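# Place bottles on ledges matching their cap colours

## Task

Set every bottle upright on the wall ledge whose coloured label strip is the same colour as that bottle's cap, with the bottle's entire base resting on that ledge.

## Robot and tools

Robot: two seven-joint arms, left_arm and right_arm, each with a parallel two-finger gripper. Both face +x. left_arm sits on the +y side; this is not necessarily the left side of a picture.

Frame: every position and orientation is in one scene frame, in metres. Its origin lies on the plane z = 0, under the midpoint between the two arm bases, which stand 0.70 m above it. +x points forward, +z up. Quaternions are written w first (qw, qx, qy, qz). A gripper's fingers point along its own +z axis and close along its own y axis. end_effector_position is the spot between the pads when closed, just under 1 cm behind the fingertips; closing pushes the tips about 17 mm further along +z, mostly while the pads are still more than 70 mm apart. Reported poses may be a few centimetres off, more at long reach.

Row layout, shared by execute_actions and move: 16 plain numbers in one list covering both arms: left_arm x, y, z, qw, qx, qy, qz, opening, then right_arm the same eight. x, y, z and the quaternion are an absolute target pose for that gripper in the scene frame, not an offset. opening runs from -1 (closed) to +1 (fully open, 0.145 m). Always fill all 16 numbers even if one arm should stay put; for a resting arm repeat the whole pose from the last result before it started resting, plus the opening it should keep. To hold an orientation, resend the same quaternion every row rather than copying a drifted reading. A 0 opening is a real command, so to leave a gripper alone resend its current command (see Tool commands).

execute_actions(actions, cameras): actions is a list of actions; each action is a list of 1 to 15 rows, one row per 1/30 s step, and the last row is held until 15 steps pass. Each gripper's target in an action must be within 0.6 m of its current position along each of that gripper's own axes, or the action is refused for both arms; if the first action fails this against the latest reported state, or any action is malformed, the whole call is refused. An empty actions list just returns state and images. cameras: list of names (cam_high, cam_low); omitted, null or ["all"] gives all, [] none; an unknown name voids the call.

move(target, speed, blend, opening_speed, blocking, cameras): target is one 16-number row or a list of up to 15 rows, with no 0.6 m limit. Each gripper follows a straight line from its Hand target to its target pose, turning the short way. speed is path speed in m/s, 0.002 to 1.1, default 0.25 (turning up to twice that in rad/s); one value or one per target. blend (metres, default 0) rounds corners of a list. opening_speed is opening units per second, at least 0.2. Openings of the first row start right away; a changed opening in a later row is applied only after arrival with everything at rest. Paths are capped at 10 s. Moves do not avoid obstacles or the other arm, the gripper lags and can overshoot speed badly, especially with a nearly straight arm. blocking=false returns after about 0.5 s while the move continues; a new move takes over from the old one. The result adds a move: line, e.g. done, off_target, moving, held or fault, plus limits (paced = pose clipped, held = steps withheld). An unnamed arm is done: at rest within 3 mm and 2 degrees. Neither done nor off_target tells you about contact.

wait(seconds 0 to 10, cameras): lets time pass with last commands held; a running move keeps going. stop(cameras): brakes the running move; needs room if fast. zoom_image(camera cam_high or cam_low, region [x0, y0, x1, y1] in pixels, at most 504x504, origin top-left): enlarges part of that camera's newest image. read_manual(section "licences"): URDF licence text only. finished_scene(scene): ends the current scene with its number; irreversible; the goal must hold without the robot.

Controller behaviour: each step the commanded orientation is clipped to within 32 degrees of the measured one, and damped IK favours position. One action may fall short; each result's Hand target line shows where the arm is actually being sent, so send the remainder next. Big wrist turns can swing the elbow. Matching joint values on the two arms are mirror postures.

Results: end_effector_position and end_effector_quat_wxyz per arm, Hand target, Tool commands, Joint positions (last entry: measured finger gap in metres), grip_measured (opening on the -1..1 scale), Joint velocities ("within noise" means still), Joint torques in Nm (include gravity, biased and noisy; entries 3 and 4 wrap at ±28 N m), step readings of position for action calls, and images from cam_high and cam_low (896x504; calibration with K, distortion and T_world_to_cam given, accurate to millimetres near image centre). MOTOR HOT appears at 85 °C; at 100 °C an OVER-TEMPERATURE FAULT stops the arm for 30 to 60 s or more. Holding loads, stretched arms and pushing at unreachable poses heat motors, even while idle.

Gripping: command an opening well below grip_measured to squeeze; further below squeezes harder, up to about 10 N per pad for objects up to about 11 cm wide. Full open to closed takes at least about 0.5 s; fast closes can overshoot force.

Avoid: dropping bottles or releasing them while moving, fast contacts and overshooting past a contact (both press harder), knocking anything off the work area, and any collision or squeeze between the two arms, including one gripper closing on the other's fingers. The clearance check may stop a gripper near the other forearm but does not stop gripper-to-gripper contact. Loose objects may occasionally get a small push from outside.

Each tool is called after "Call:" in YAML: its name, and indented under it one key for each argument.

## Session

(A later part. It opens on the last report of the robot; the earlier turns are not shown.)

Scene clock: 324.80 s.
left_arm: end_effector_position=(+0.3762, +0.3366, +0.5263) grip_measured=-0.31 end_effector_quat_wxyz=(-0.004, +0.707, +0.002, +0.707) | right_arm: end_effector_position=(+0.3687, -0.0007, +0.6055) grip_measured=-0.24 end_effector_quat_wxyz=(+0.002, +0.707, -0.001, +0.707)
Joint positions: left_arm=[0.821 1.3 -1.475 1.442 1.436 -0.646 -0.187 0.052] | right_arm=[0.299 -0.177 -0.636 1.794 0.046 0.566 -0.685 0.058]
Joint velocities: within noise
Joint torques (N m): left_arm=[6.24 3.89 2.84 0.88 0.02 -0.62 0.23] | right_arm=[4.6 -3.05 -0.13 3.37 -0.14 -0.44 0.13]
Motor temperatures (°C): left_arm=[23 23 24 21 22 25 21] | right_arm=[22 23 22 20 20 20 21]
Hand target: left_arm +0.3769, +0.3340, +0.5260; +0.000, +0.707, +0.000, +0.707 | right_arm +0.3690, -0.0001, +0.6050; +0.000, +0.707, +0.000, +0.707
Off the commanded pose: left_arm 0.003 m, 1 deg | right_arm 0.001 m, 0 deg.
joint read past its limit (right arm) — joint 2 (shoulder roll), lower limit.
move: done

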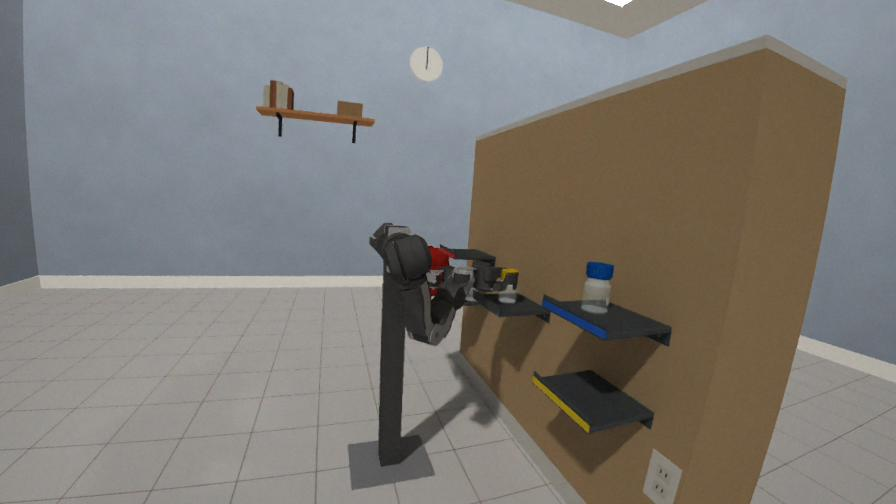

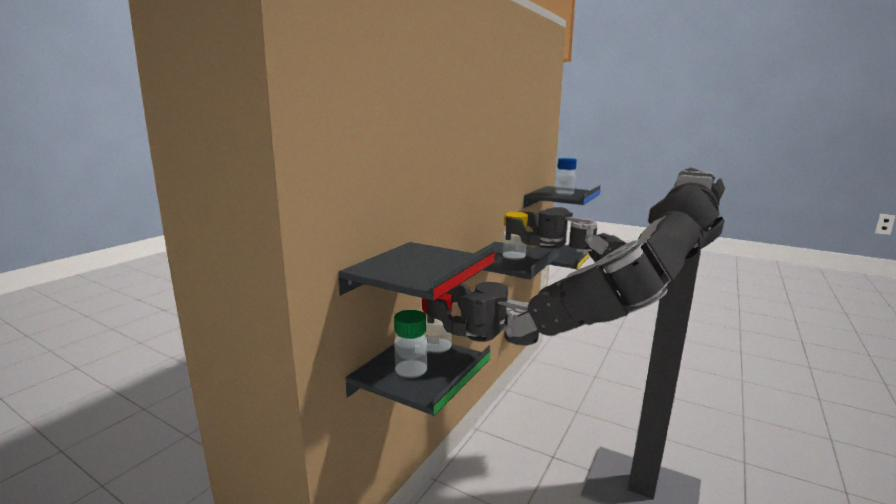

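Call:
move:
  target:
    - [0.376,0.336,0.564,0,0.7071,0,0.7071,-0.85,0.369,0.0,0.655,0,0.7071,0,0.7071,-0.85]
    - [0.24,0.34,0.567,0,0.7071,0,0.7071,-0.85,0.285,-0.06,0.65,0,0.7071,0,0.7071,-0.85]
    - [0.235,0.36,0.755,0,0.7071,0,0.7071,-0.85,0.25,-0.375,0.575,0,0.7071,0,0.7071,-0.85]
    - [0.29,0.385,0.757,0,0.7071,0,0.7071,-0.85,0.25,-0.385,0.564,0,0.7071,0,0.7071,-0.85]
  speed: [0.12,0.15,0.2,0.1]
  blend: [0,0.02,0.02,0]

Call:
zoom_image:
  camera: "cam_low"
  region: [340, 170, 580, 390]

Call:
zoom_image:
  camera: "cam_high"
  region: [500, 260, 680, 440]

Scene clock: 349.33 s.
left_arm: end_effector_position=(+0.2901, +0.3858, +0.7553) grip_measured=-0.28 end_effector_quat_wxyz=(-0.001, +0.710, +0.002, +0.705) | right_arm: end_effector_position=(+0.2504, -0.3857, +0.5639) grip_measured=-0.24 end_effector_quat_wxyz=(+0.037, +0.750, +0.011, +0.660)
Joint positions: left_arm=[1.76 1.923 -1.404 1.802 1.585 0.358 0.12 0.055] | right_arm=[0.669 1.906 -1.571 1.825 1.559 -0.776 0.007 0.057]
Joint velocities: within noise
Joint torques (N m): left_arm=[2.7 -1.41 3.43 0.17 0.22 -0.77 0.17] | right_arm=[1.36 5.63 2.33 0.08 0.17 -0.68 0.13]
Motor temperatures (°C): left_arm=[23 23 25 21 21 25 21] | right_arm=[22 23 22 20 20 21 21]
Hand target: left_arm +0.2900, +0.3851, +0.7570; +0.000, +0.707, +0.000, +0.707 | right_arm +0.2503, -0.3849, +0.5640; +0.035, +0.748, +0.011, +0.662
Off the commanded pose: left_arm 0.002 m, 0 deg | right_arm 0.001 m, 9 deg.
joint sent to its limit (right arm) — joint 3 (upper arm roll), lower limit; joint 5 (forearm roll), upper limit; joint 6 (wrist pitch), lower limit. The joint targets are off in orientation, not in position.
move: off_target (right_arm); limits=paced

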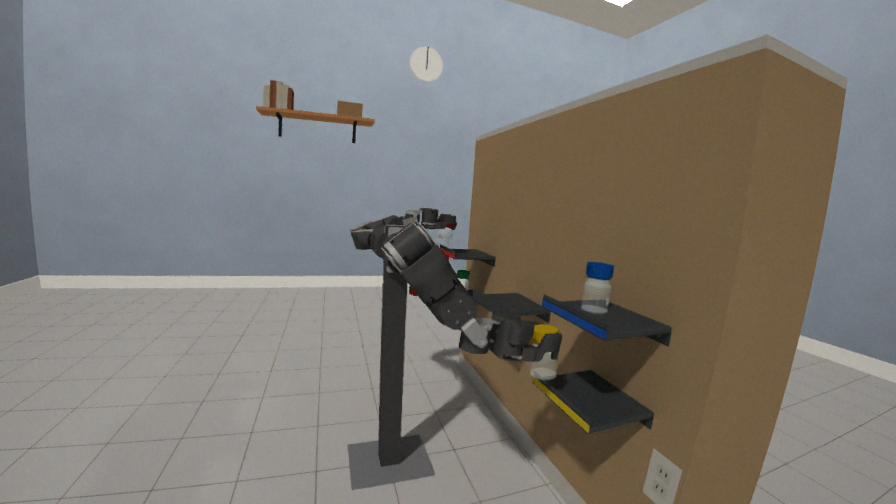

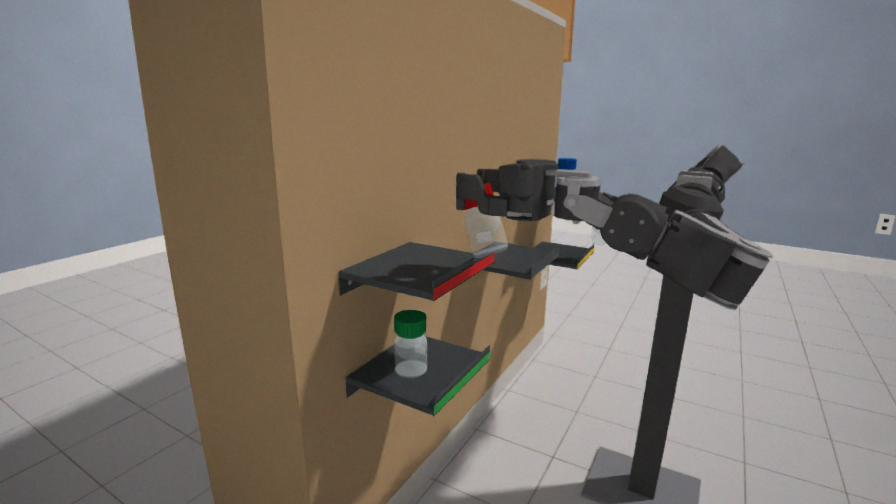

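Scaled by 2.100 from the camera's 896x504 image, which has a finer 1280x720 frame.

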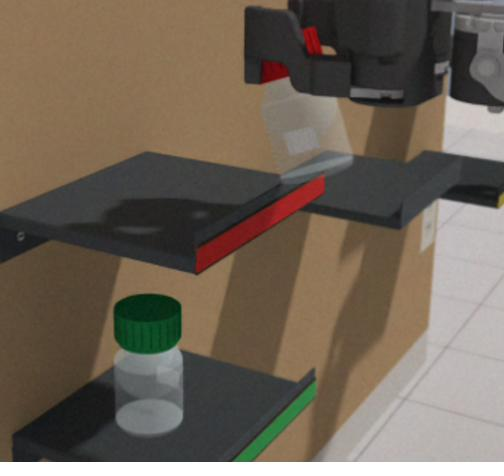

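Scaled by 2.800 from the camera's 896x504 image, which has a finer 1280x720 frame.

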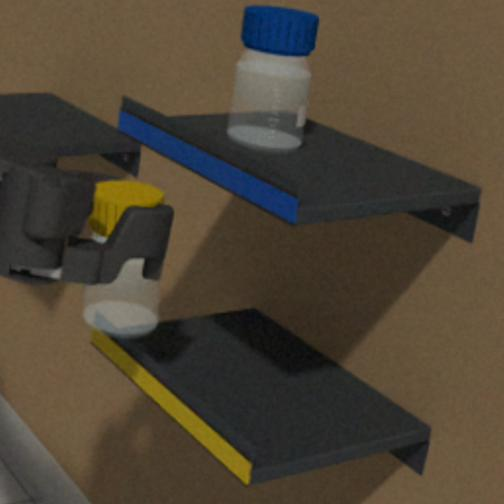

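Call:
move:
  target:
    - [0.385,0.385,0.752,0,0.7071,0,0.7071,-0.85,0.31,-0.395,0.563,0,0.7071,0,0.7071,-0.85]
  speed: 0.08

Call:
zoom_image:
  camera: "cam_low"
  region: [340, 130, 560, 330]

Call:
zoom_image:
  camera: "cam_high"
  region: [500, 260, 680, 440]

Scene clock: 368.27 s.
left_arm: end_effector_position=(+0.3853, +0.3836, +0.7517) grip_measured=-0.28 end_effector_quat_wxyz=(+0.002, +0.709, -0.001, +0.705) | right_arm: end_effector_position=(+0.3103, -0.3950, +0.5627) grip_measured=-0.24 end_effector_quat_wxyz=(+0.033, +0.709, +0.010, +0.704)
Joint positions: left_arm=[1.708 1.51 -1.453 1.458 1.551 0.26 0.059 0.055] | right_arm=[0.835 1.648 -1.571 1.571 1.559 -0.73 0.018 0.057]
Joint velocities: within noise
Joint torques (N m): left_arm=[5.29 -0.91 3.23 0.29 0.11 -0.95 0.03] | right_arm=[2.91 5.74 2.86 0.24 0.18 -0.57 0.09]
Motor temperatures (°C): left_arm=[22 22 25 21 21 25 21] | right_arm=[21 24 22 19 20 21 21]
Hand target: left_arm +0.3850, +0.3849, +0.7520; +0.000, +0.707, +0.000, +0.707 | right_arm +0.3100, -0.3948, +0.5630; +0.032, +0.708, +0.011, +0.705
Off the commanded pose: left_arm 0.001 m, 0 deg | right_arm 0.000 m, 4 deg.
joint sent to its limit (right arm) — joint 3 (upper arm roll), lower limit; joint 5 (forearm roll), upper limit. The joint targets are off in orientation, not in position.
move: off_target (right_arm)

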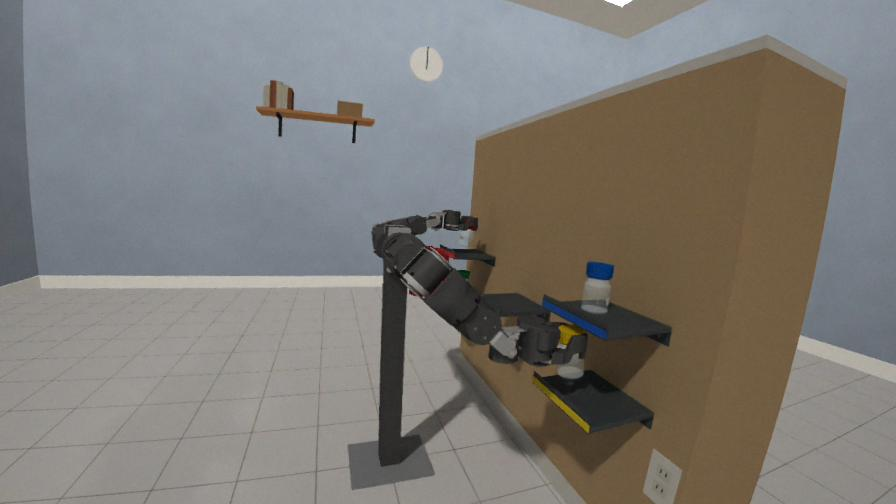

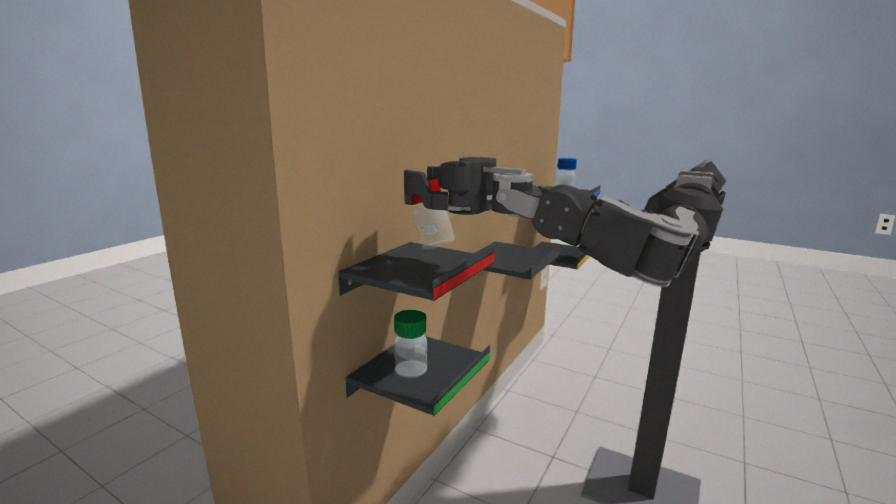

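Scaled by 2.291 from the camera's 896x504 image, which has a finer 1280x720 frame.

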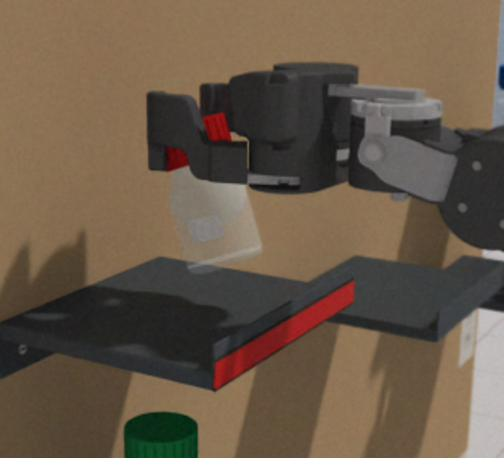

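Scaled by 2.800 from the camera's 896x504 image, which has a finer 1280x720 frame.

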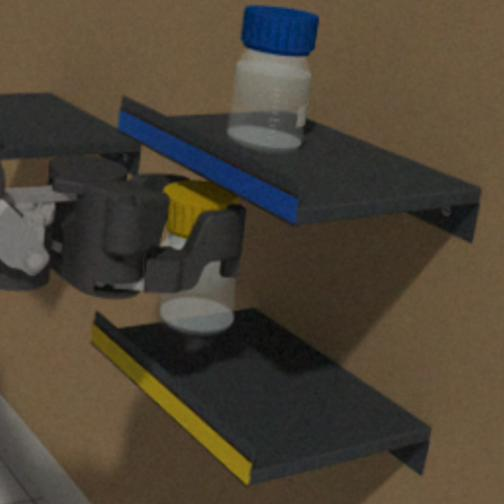

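Call:
move:
  target:
    - [0.385,0.385,0.722,0,0.7071,0,0.7071,-0.85,0.365,-0.395,0.562,0,0.7071,0,0.7071,-0.85]
    - [0.385,0.385,0.709,0,0.7071,0,0.7071,-0.85,0.368,-0.395,0.535,0,0.7071,0,0.7071,-0.85]
  speed: [0.08,0.04]

Call:
zoom_image:
  camera: "cam_low"
  region: [340, 130, 560, 330]

Call:
zoom_image:
  camera: "cam_high"
  region: [500, 260, 680, 440]

Scene clock: 378.40 s.
left_arm: end_effector_position=(+0.3843, +0.3843, +0.7272) grip_measured=-0.28 end_effector_quat_wxyz=(+0.001, +0.682, -0.002, +0.731) | right_arm: end_effector_position=(+0.3675, -0.3960, +0.5323) grip_measured=-0.24 end_effector_quat_wxyz=(+0.001, +0.712, -0.002, +0.702)
Joint positions: left_arm=[1.575 1.542 -1.485 1.489 1.566 0.02 0.057 0.055] | right_arm=[0.509 1.336 -1.061 1.236 1.539 -0.559 0.148 0.057]
Joint velocities: within noise
Joint torques (N m): left_arm=[1.91 0.59 0.75 0.66 0.18 0.55 -0.01] | right_arm=[3.89 7.11 4.4 0.62 0.18 -0.78 0.15]
Motor temperatures (°C): left_arm=[23 22 25 21 21 25 21] | right_arm=[21 24 23 19 20 21 21]
Hand target: left_arm +0.3846, +0.3850, +0.7090; +0.000, +0.707, +0.000, +0.707 | right_arm +0.3680, -0.3951, +0.5351; +0.000, +0.707, +0.000, +0.707
Off the commanded pose: left_arm 0.018 m, 4 deg | right_arm 0.003 m, 1 deg.
move: off_target (left_arm)

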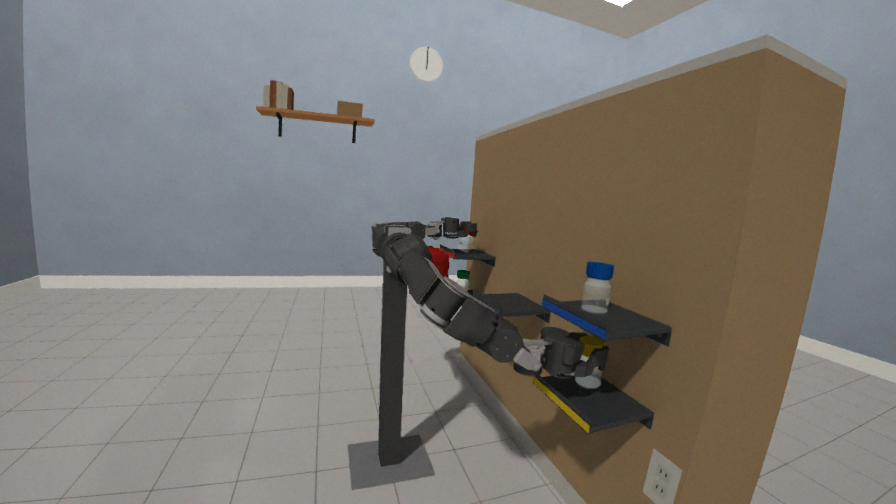

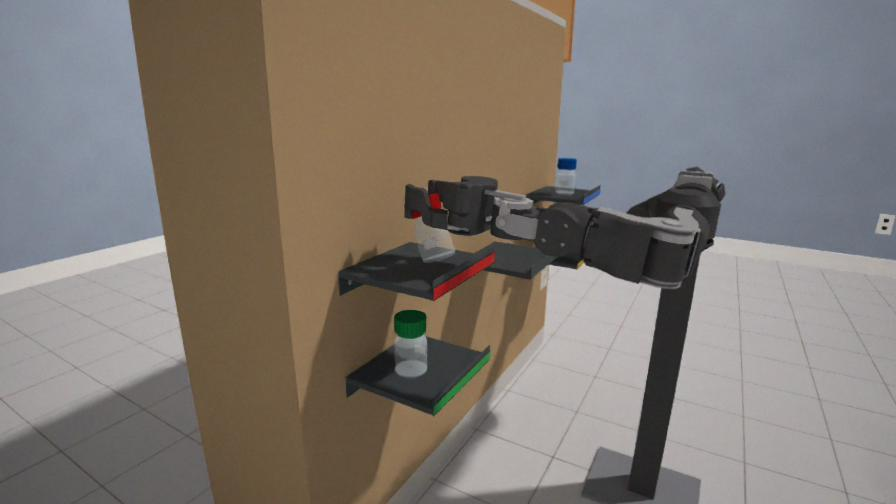

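Scaled by 2.291 from the camera's 896x504 image, which has a finer 1280x720 frame.

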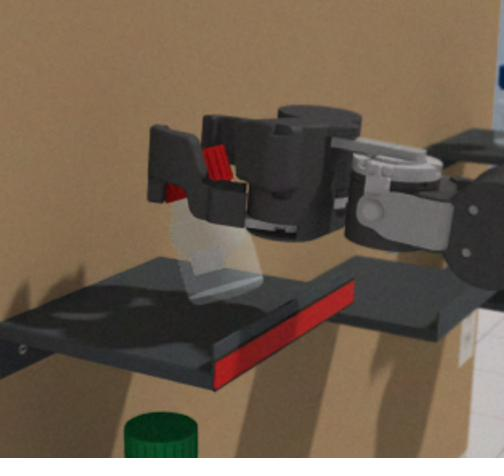

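Scaled by 2.800 from the camera's 896x504 image, which has a finer 1280x720 frame.

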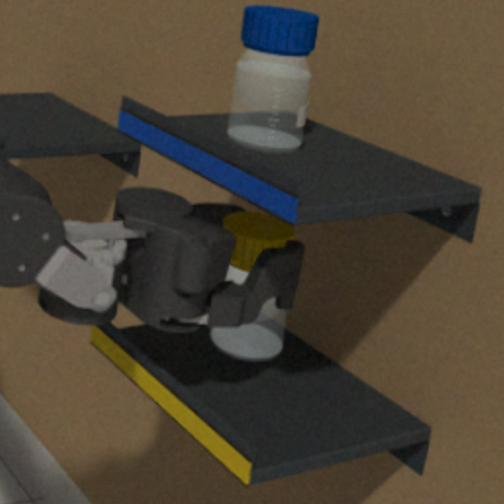

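Call:
move:
  target:
    - [0.383,0.385,0.722,0,0.7071,0,0.7071,-0.85,0.368,-0.395,0.530,0,0.7071,0,0.7071,-0.85]
    - [0.345,0.385,0.720,0,0.7071,0,0.7071,-0.85,0.368,-0.395,0.524,0,0.7071,0,0.7071,-0.85]
  speed: [0.05,0.04]

Call:
zoom_image:
  camera: "cam_low"
  region: [340, 130, 560, 330]

Call:
zoom_image:
  camera: "cam_high"
  region: [500, 260, 680, 440]

Scene clock: 391.10 s.
left_arm: end_effector_position=(+0.3445, +0.3865, +0.7269) grip_measured=-0.28 end_effector_quat_wxyz=(-0.002, +0.697, +0.003, +0.717) | right_arm: end_effector_position=(+0.3675, -0.3963, +0.5220) grip_measured=-0.24 end_effector_quat_wxyz=(+0.002, +0.712, -0.002, +0.702)
Joint positions: left_arm=[1.602 1.72 -1.477 1.653 1.579 0.097 0.059 0.055] | right_arm=[0.494 1.302 -1.061 1.195 1.532 -0.581 0.161 0.057]
Joint velocities: within noise
Joint torques (N m): left_arm=[2.36 -0.17 2.59 0.64 0.12 -0.16 0.24] | right_arm=[3.86 6.74 4.22 0.43 0.16 -0.77 0.17]
Motor temperatures (°C): left_arm=[22 22 25 20 21 25 21] | right_arm=[22 24 23 19 20 21 21]
Hand target: left_arm +0.3449, +0.3851, +0.7199; +0.000, +0.707, +0.000, +0.707 | right_arm +0.3680, -0.3951, +0.5240; +0.000, +0.707, +0.000, +0.707
Off the commanded pose: left_arm 0.007 m, 2 deg | right_arm 0.002 m, 1 deg.
move: off_target (left_arm)

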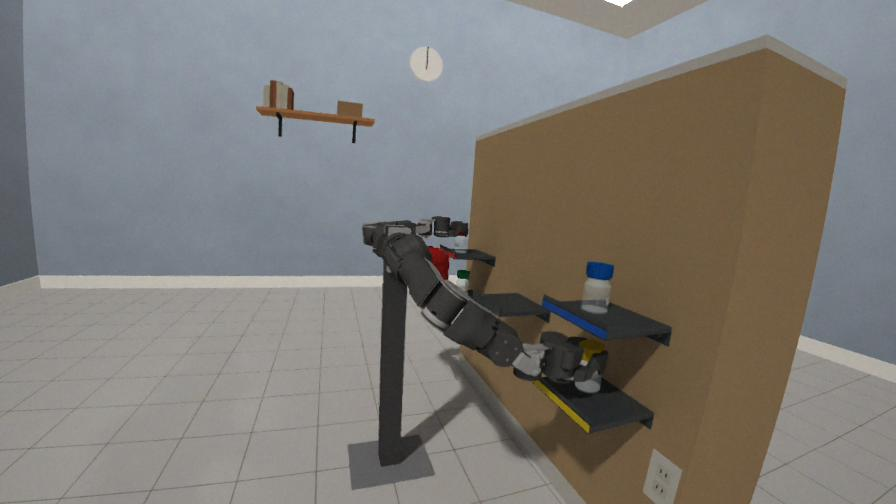

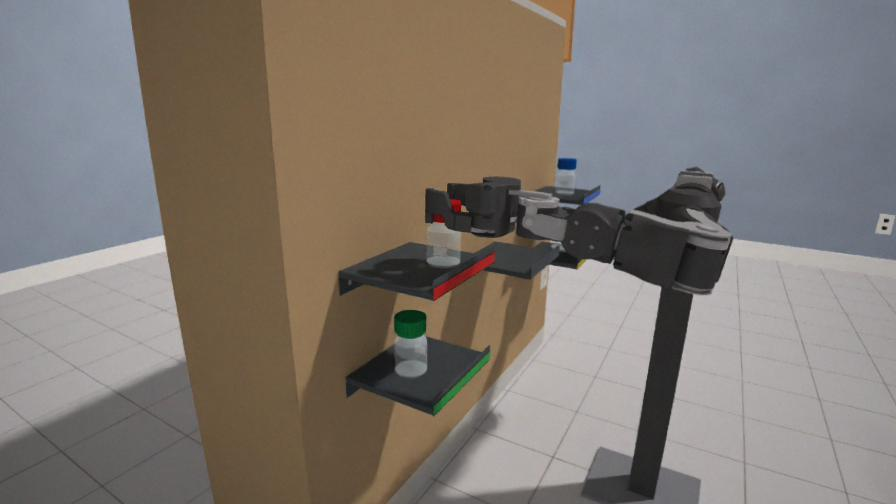

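Scaled by 2.291 from the camera's 896x504 image, which has a finer 1280x720 frame.

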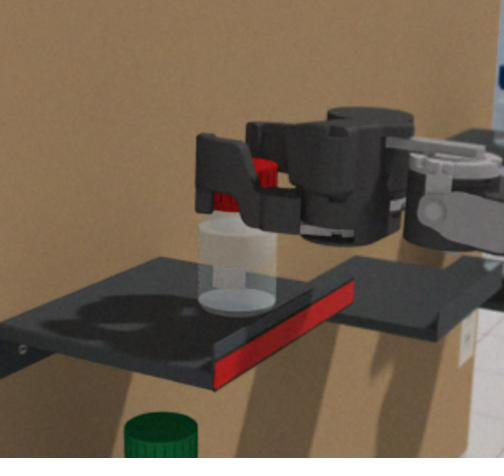

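Scaled by 2.800 from the camera's 896x504 image, which has a finer 1280x720 frame.

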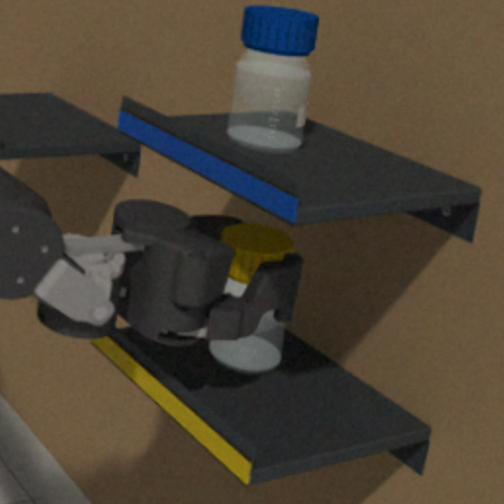

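Call:
move:
  target:
    - [0.345,0.385,0.726,0,0.7071,0,0.7071,-0.85,0.368,-0.395,0.516,0,0.7071,0,0.7071,-0.85]
    - [0.345,0.385,0.726,0,0.7071,0,0.7071,0.1,0.368,-0.395,0.516,0,0.7071,0,0.7071,-0.85]
  speed: [0.03,0.04]
  opening_speed: 0.6

Call:
zoom_image:
  camera: "cam_low"
  region: [340, 130, 560, 330]

Call:
zoom_image:
  camera: "cam_high"
  region: [500, 260, 680, 440]

Scene clock: 405.63 s.
left_arm: end_effector_position=(+0.3448, +0.3857, +0.7264) grip_measured=+0.10 end_effector_quat_wxyz=(-0.001, +0.706, +0.002, +0.708) | right_arm: end_effector_position=(+0.3675, -0.3961, +0.5137) grip_measured=-0.24 end_effector_quat_wxyz=(+0.001, +0.712, -0.002, +0.702)
Joint positions: left_arm=[1.602 1.717 -1.461 1.652 1.579 0.137 0.061 0.083] | right_arm=[0.484 1.274 -1.061 1.163 1.527 -0.596 0.172 0.057]
Joint velocities: within noise
Joint torques (N m): left_arm=[4.05 -0.36 3.69 0.13 0.14 -0.53 0.2] | right_arm=[3.97 6.9 4.19 0.44 0.17 -0.8 0.17]
Motor temperatures (°C): left_arm=[22 22 25 20 21 25 21] | right_arm=[22 25 23 19 20 21 21]
Hand target: left_arm +0.3450, +0.3849, +0.7260; +0.000, +0.707, +0.000, +0.707 | right_arm +0.3680, -0.3950, +0.5159; +0.000, +0.707, +0.000, +0.707
Off the commanded pose: left_arm 0.001 m, 0 deg | right_arm 0.003 m, 1 deg.
move: done

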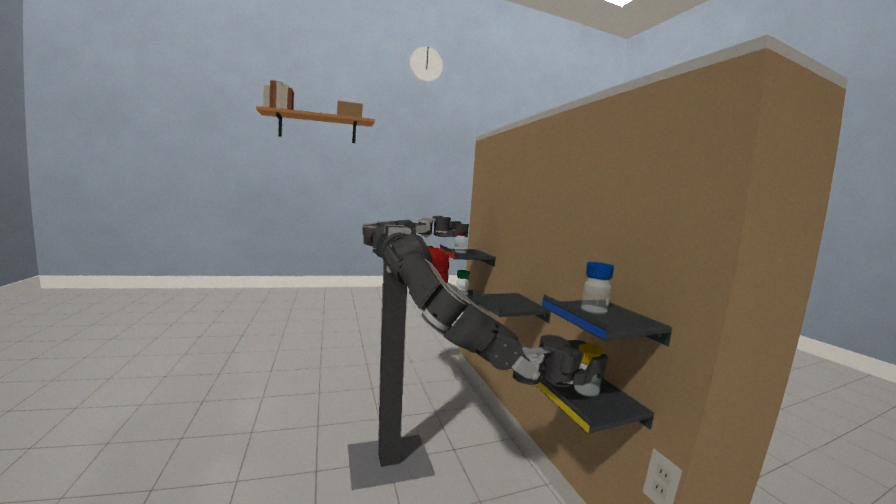

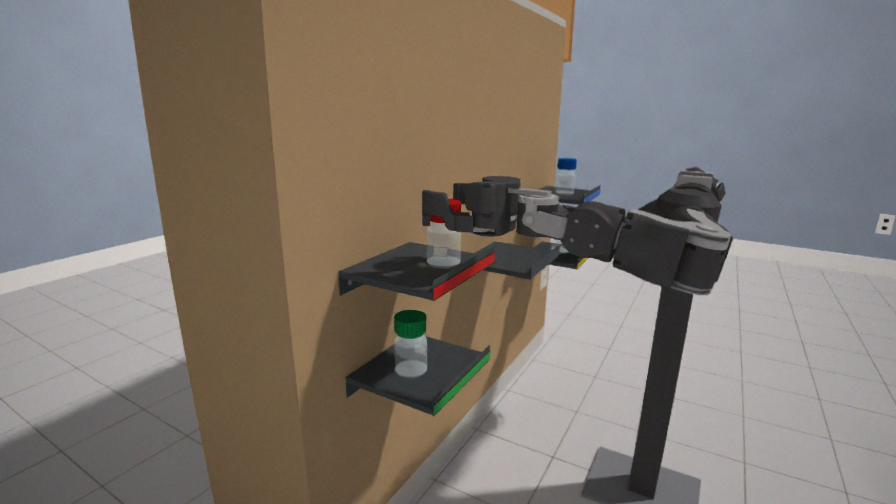

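Scaled by 2.291 from the camera's 896x504 image, which has a finer 1280x720 frame.

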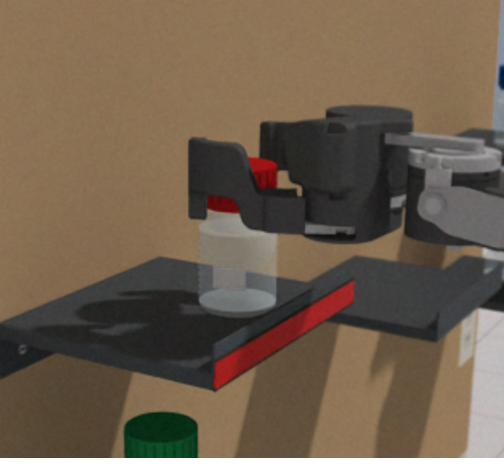

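Scaled by 2.800 from the camera's 896x504 image, which has a finer 1280x720 frame.

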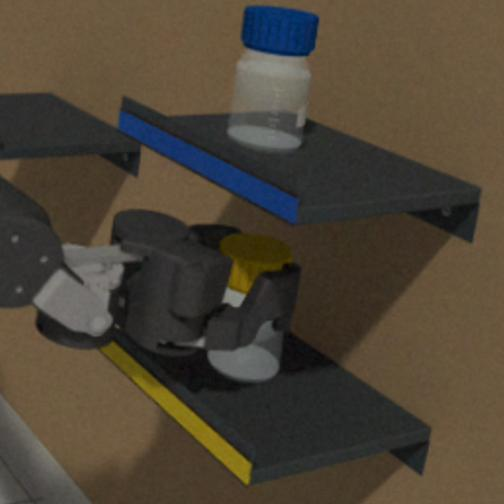

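Call:
move:
  target:
    - [0.34,0.385,0.728,0,0.7071,0,0.7071,0.1,0.368,-0.395,0.511,0,0.7071,0,0.7071,-0.85]
  speed: 0.03
  cameras: []

Call:
move:
  target:
    - [0.30,0.385,0.728,0,0.7071,0,0.7071,0.1,0.368,-0.395,0.505,0,0.7071,0,0.7071,-0.85]
  speed: 0.06

Call:
zoom_image:
  camera: "cam_high"
  region: [500, 260, 680, 440]

Scene clock: 416.27 s.
left_arm: end_effector_position=(+0.3405, +0.3859, +0.7271) grip_measured=+0.10 end_effector_quat_wxyz=(-0.002, +0.707, +0.002, +0.707) | right_arm: end_effector_position=(+0.3676, -0.3962, +0.5090) grip_measured=-0.24 end_effector_quat_wxyz=(+0.002, +0.712, -0.002, +0.702)
Joint positions: left_arm=[1.608 1.735 -1.459 1.667 1.579 0.149 0.063 0.083] | right_arm=[0.479 1.257 -1.061 1.142 1.525 -0.605 0.18 0.057]
Joint velocities: within noise
Joint torques (N m): left_arm=[4.26 0.12 3.97 0.46 0.2 -0.53 0.22] | right_arm=[3.89 6.87 4.05 0.51 0.18 -0.79 0.17]
Motor temperatures (°C): left_arm=[22 22 25 20 21 25 21] | right_arm=[22 25 24 19 20 22 21]
Hand target: left_arm +0.3400, +0.3850, +0.7279; +0.000, +0.707, +0.000, +0.707 | right_arm +0.3680, -0.3951, +0.5109; +0.000, +0.707, +0.000, +0.707
Off the commanded pose: left_arm 0.001 m, 0 deg | right_arm 0.002 m, 1 deg.
move: done
No camera images: "cameras" was empty.

Scene clock: 417.23 s.
left_arm: end_effector_position=(+0.2995, +0.3863, +0.7304) grip_measured=+0.10 end_effector_quat_wxyz=(-0.004, +0.704, +0.001, +0.710) | right_arm: end_effector_position=(+0.3686, -0.3966, +0.5080) grip_measured=-0.24 end_effector_quat_wxyz=(+0.002, +0.705, -0.002, +0.710)
Joint positions: left_arm=[1.641 1.92 -1.462 1.802 1.585 0.167 0.112 0.083] | right_arm=[0.479 1.238 -1.061 1.117 1.525 -0.63 0.191 0.057]
Joint velocities: within noise
Joint torques (N m): left_arm=[2.57 -0.67 2.41 0.34 0.25 -0.52 0.19] | right_arm=[3.49 6.37 2.92 0.39 0.15 -0.4 0.12]
Motor temperatures (°C): left_arm=[22 22 25 20 21 25 21] | right_arm=[22 25 24 19 20 22 21]
Hand target: left_arm +0.3000, +0.3850, +0.7280; +0.000, +0.707, +0.000, +0.707 | right_arm +0.3680, -0.3950, +0.5050; +0.000, +0.707, +0.000, +0.707
Off the commanded pose: left_arm 0.003 m, 1 deg | right_arm 0.003 m, 1 deg.
joint sent to its limit (left arm) — joint 5 (forearm roll), upper limit. The joint targets still meet the commanded pose.
move: done

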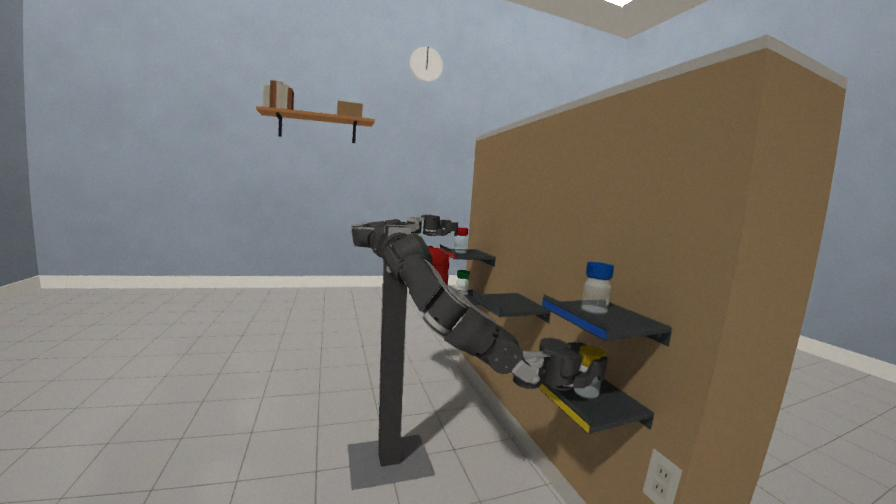

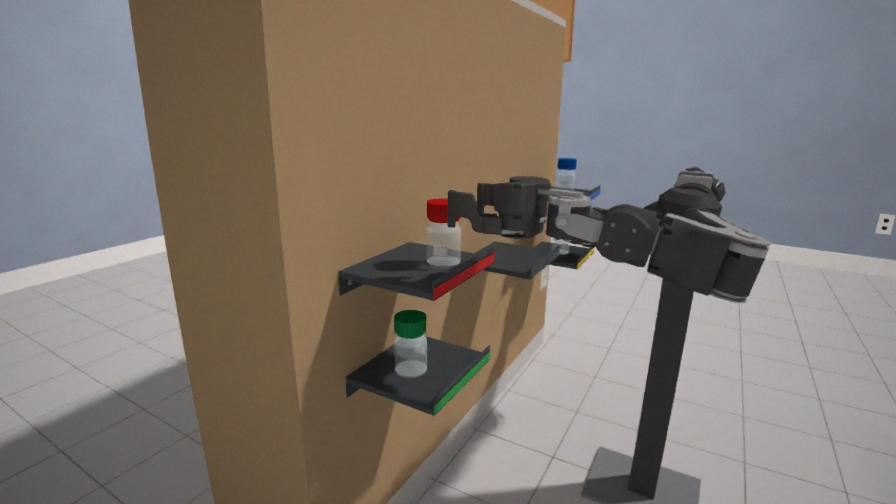

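Scaled by 2.800 from the camera's 896x504 image, which has a finer 1280x720 frame.

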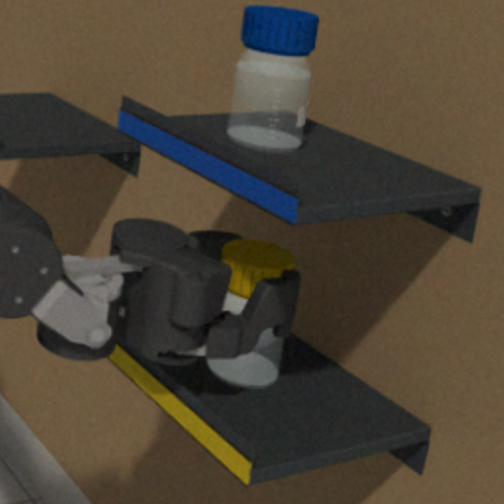

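Call:
move:
  target:
    - [0.25,0.385,0.72,0,0.7071,0,0.7071,0.1,0.358,-0.395,0.506,0,0.7071,0,0.7071,-0.85]
    - [0.25,0.385,0.72,0,0.7071,0,0.7071,0.1,0.358,-0.395,0.508,0,0.7071,0,0.7071,0.1]
  speed: 0.04
  opening_speed: 0.6

Call:
zoom_image:
  camera: "cam_high"
  region: [500, 260, 680, 440]

Scene clock: 430.80 s.
left_arm: end_effector_position=(+0.2514, +0.3848, +0.7205) grip_measured=+0.10 end_effector_quat_wxyz=(+0.048, +0.794, -0.047, +0.605) | right_arm: end_effector_position=(+0.3584, -0.3938, +0.5086) grip_measured=+0.10 end_effector_quat_wxyz=(-0.002, +0.706, +0.002, +0.708)
Joint positions: left_arm=[1.987 2.009 -1.464 1.755 1.349 0.754 0.498 0.083] | right_arm=[0.436 1.282 -1.061 1.174 1.539 -0.658 0.185 0.083]
Joint velocities: within noise
Joint torques (N m): left_arm=[1.23 -2.7 3.32 0.27 0.26 -0.47 0.24] | right_arm=[3.52 7.87 3.47 0.58 0.26 -0.38 -0.14]
Motor temperatures (°C): left_arm=[22 22 25 20 21 25 21] | right_arm=[22 25 23 19 20 21 21]
Hand target: left_arm +0.2507, +0.3852, +0.7204; +0.048, +0.794, -0.047, +0.604 | right_arm +0.3580, -0.3950, +0.5080; +0.000, +0.707, +0.000, +0.707
Off the commanded pose: left_arm 0.002 m, 17 deg | right_arm 0.001 m, 0 deg.
joint read past its limit (left arm) — joint 1 (shoulder pitch), upper limit.
joint sent to its limit (left arm) — joint 1 (shoulder pitch), upper limit; joint 2 (shoulder roll), upper limit. The joint targets are off in orientation, not in position.
move: off_target (left_arm)

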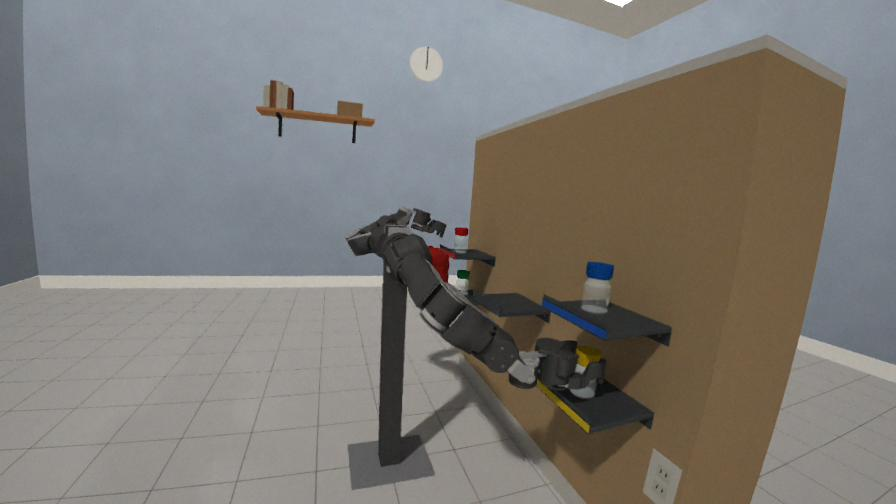

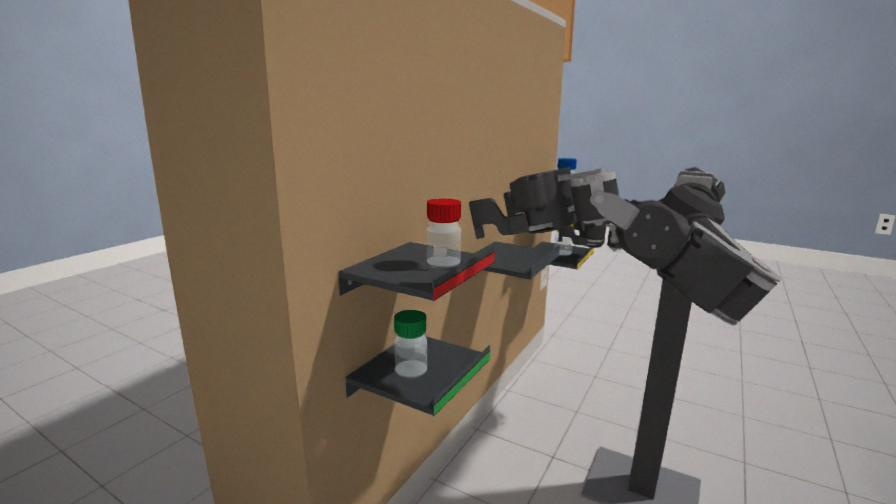

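Scaled by 2.800 from the camera's 896x504 image, which has a finer 1280x720 frame.

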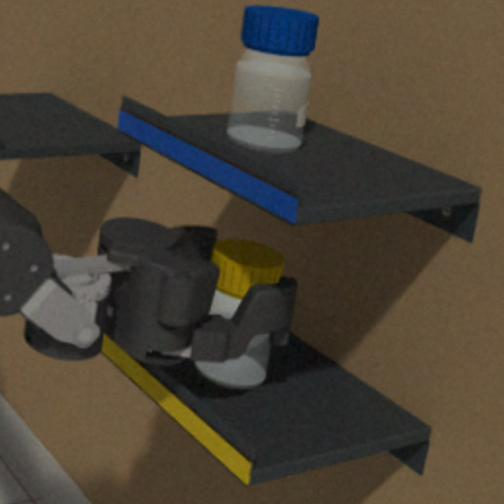

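Call:
move:
  target:
    - [0.25,0.37,0.72,0.048,0.794,-0.047,0.604,0.1,0.30,-0.394,0.516,0,0.7071,0,0.7071,0.1]
    - [0.25,0.37,0.72,0.048,0.794,-0.047,0.604,0.1,0.24,-0.38,0.52,0,0.7071,0,0.7071,0.1]
  speed: 0.1

Call:
zoom_image:
  camera: "cam_high"
  region: [430, 210, 680, 440]

Call:
zoom_image:
  camera: "cam_low"
  region: [330, 150, 610, 420]

Scene clock: 439.10 s.
left_arm: end_effector_position=(+0.2513, +0.3694, +0.7204) grip_measured=+0.10 end_effector_quat_wxyz=(+0.056, +0.800, -0.057, +0.595) | right_arm: end_effector_position=(+0.2394, -0.3803, +0.5184) grip_measured=+0.10 end_effector_quat_wxyz=(+0.000, +0.709, -0.002, +0.705)
Joint positions: left_arm=[1.948 2.009 -1.429 1.808 1.395 0.78 0.464 0.083] | right_arm=[-1.234 1.187 0.467 1.641 1.331 -0.761 0.143 0.083]
Joint velocities: within noise
Joint torques (N m): left_arm=[0.86 -2.33 3.44 0.54 0.34 -0.44 -0.01] | right_arm=[0.78 2.62 4.25 1.2 0.11 -0.53 0.06]
Motor temperatures (°C): left_arm=[22 22 25 20 21 25 21] | right_arm=[22 25 23 19 20 21 21]
Hand target: left_arm +0.2508, +0.3702, +0.7202; +0.054, +0.801, -0.055, +0.594 | right_arm +0.2400, -0.3800, +0.5199; +0.000, +0.707, +0.000, +0.707
Off the commanded pose: left_arm 0.001 m, 2 deg | right_arm 0.002 m, 0 deg.
joint sent to its limit (left arm) — joint 2 (shoulder roll), upper limit; joint 6 (wrist pitch), upper limit. The joint targets still meet the commanded pose.
move: done

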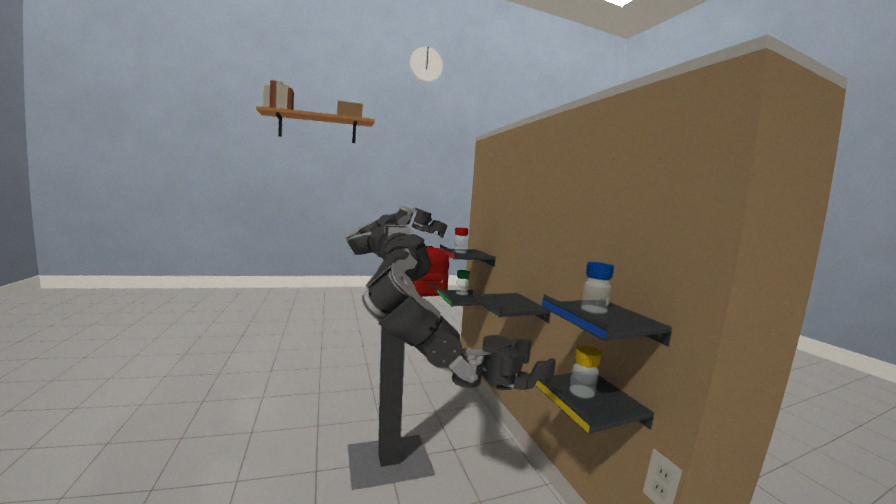

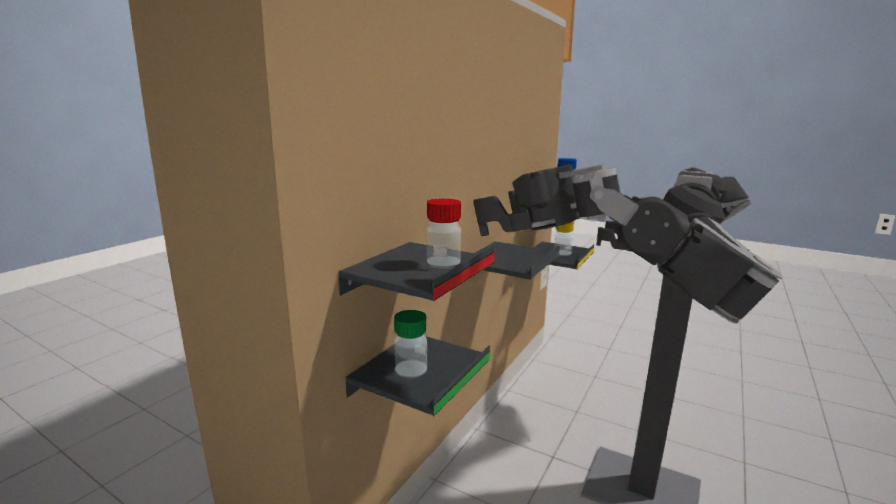

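Scaled by 2.016 from the camera's 896x504 image, which has a finer 1280x720 frame.

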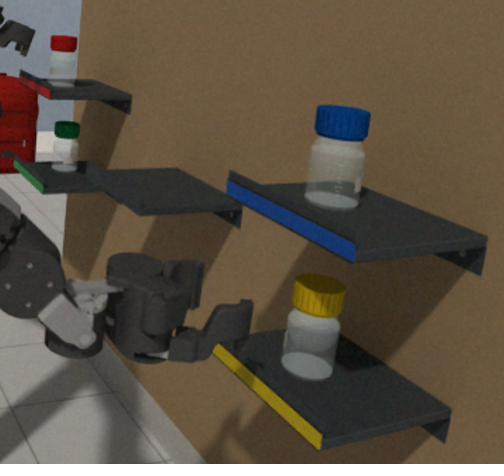

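Scaled by 1.800 from the camera's 896x504 image, which has a finer 1280x720 frame.

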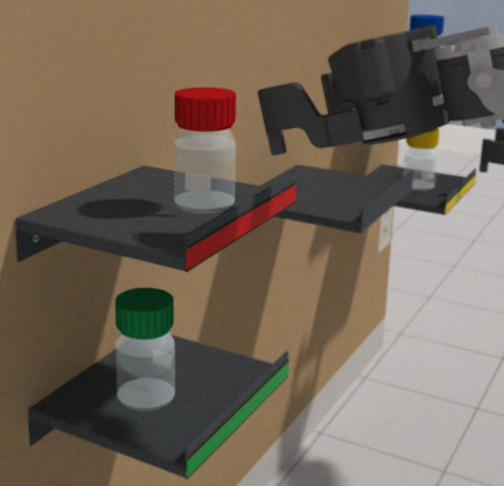

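Call:
finished_scene:
  scene: 2

The scene is finished: the task was done.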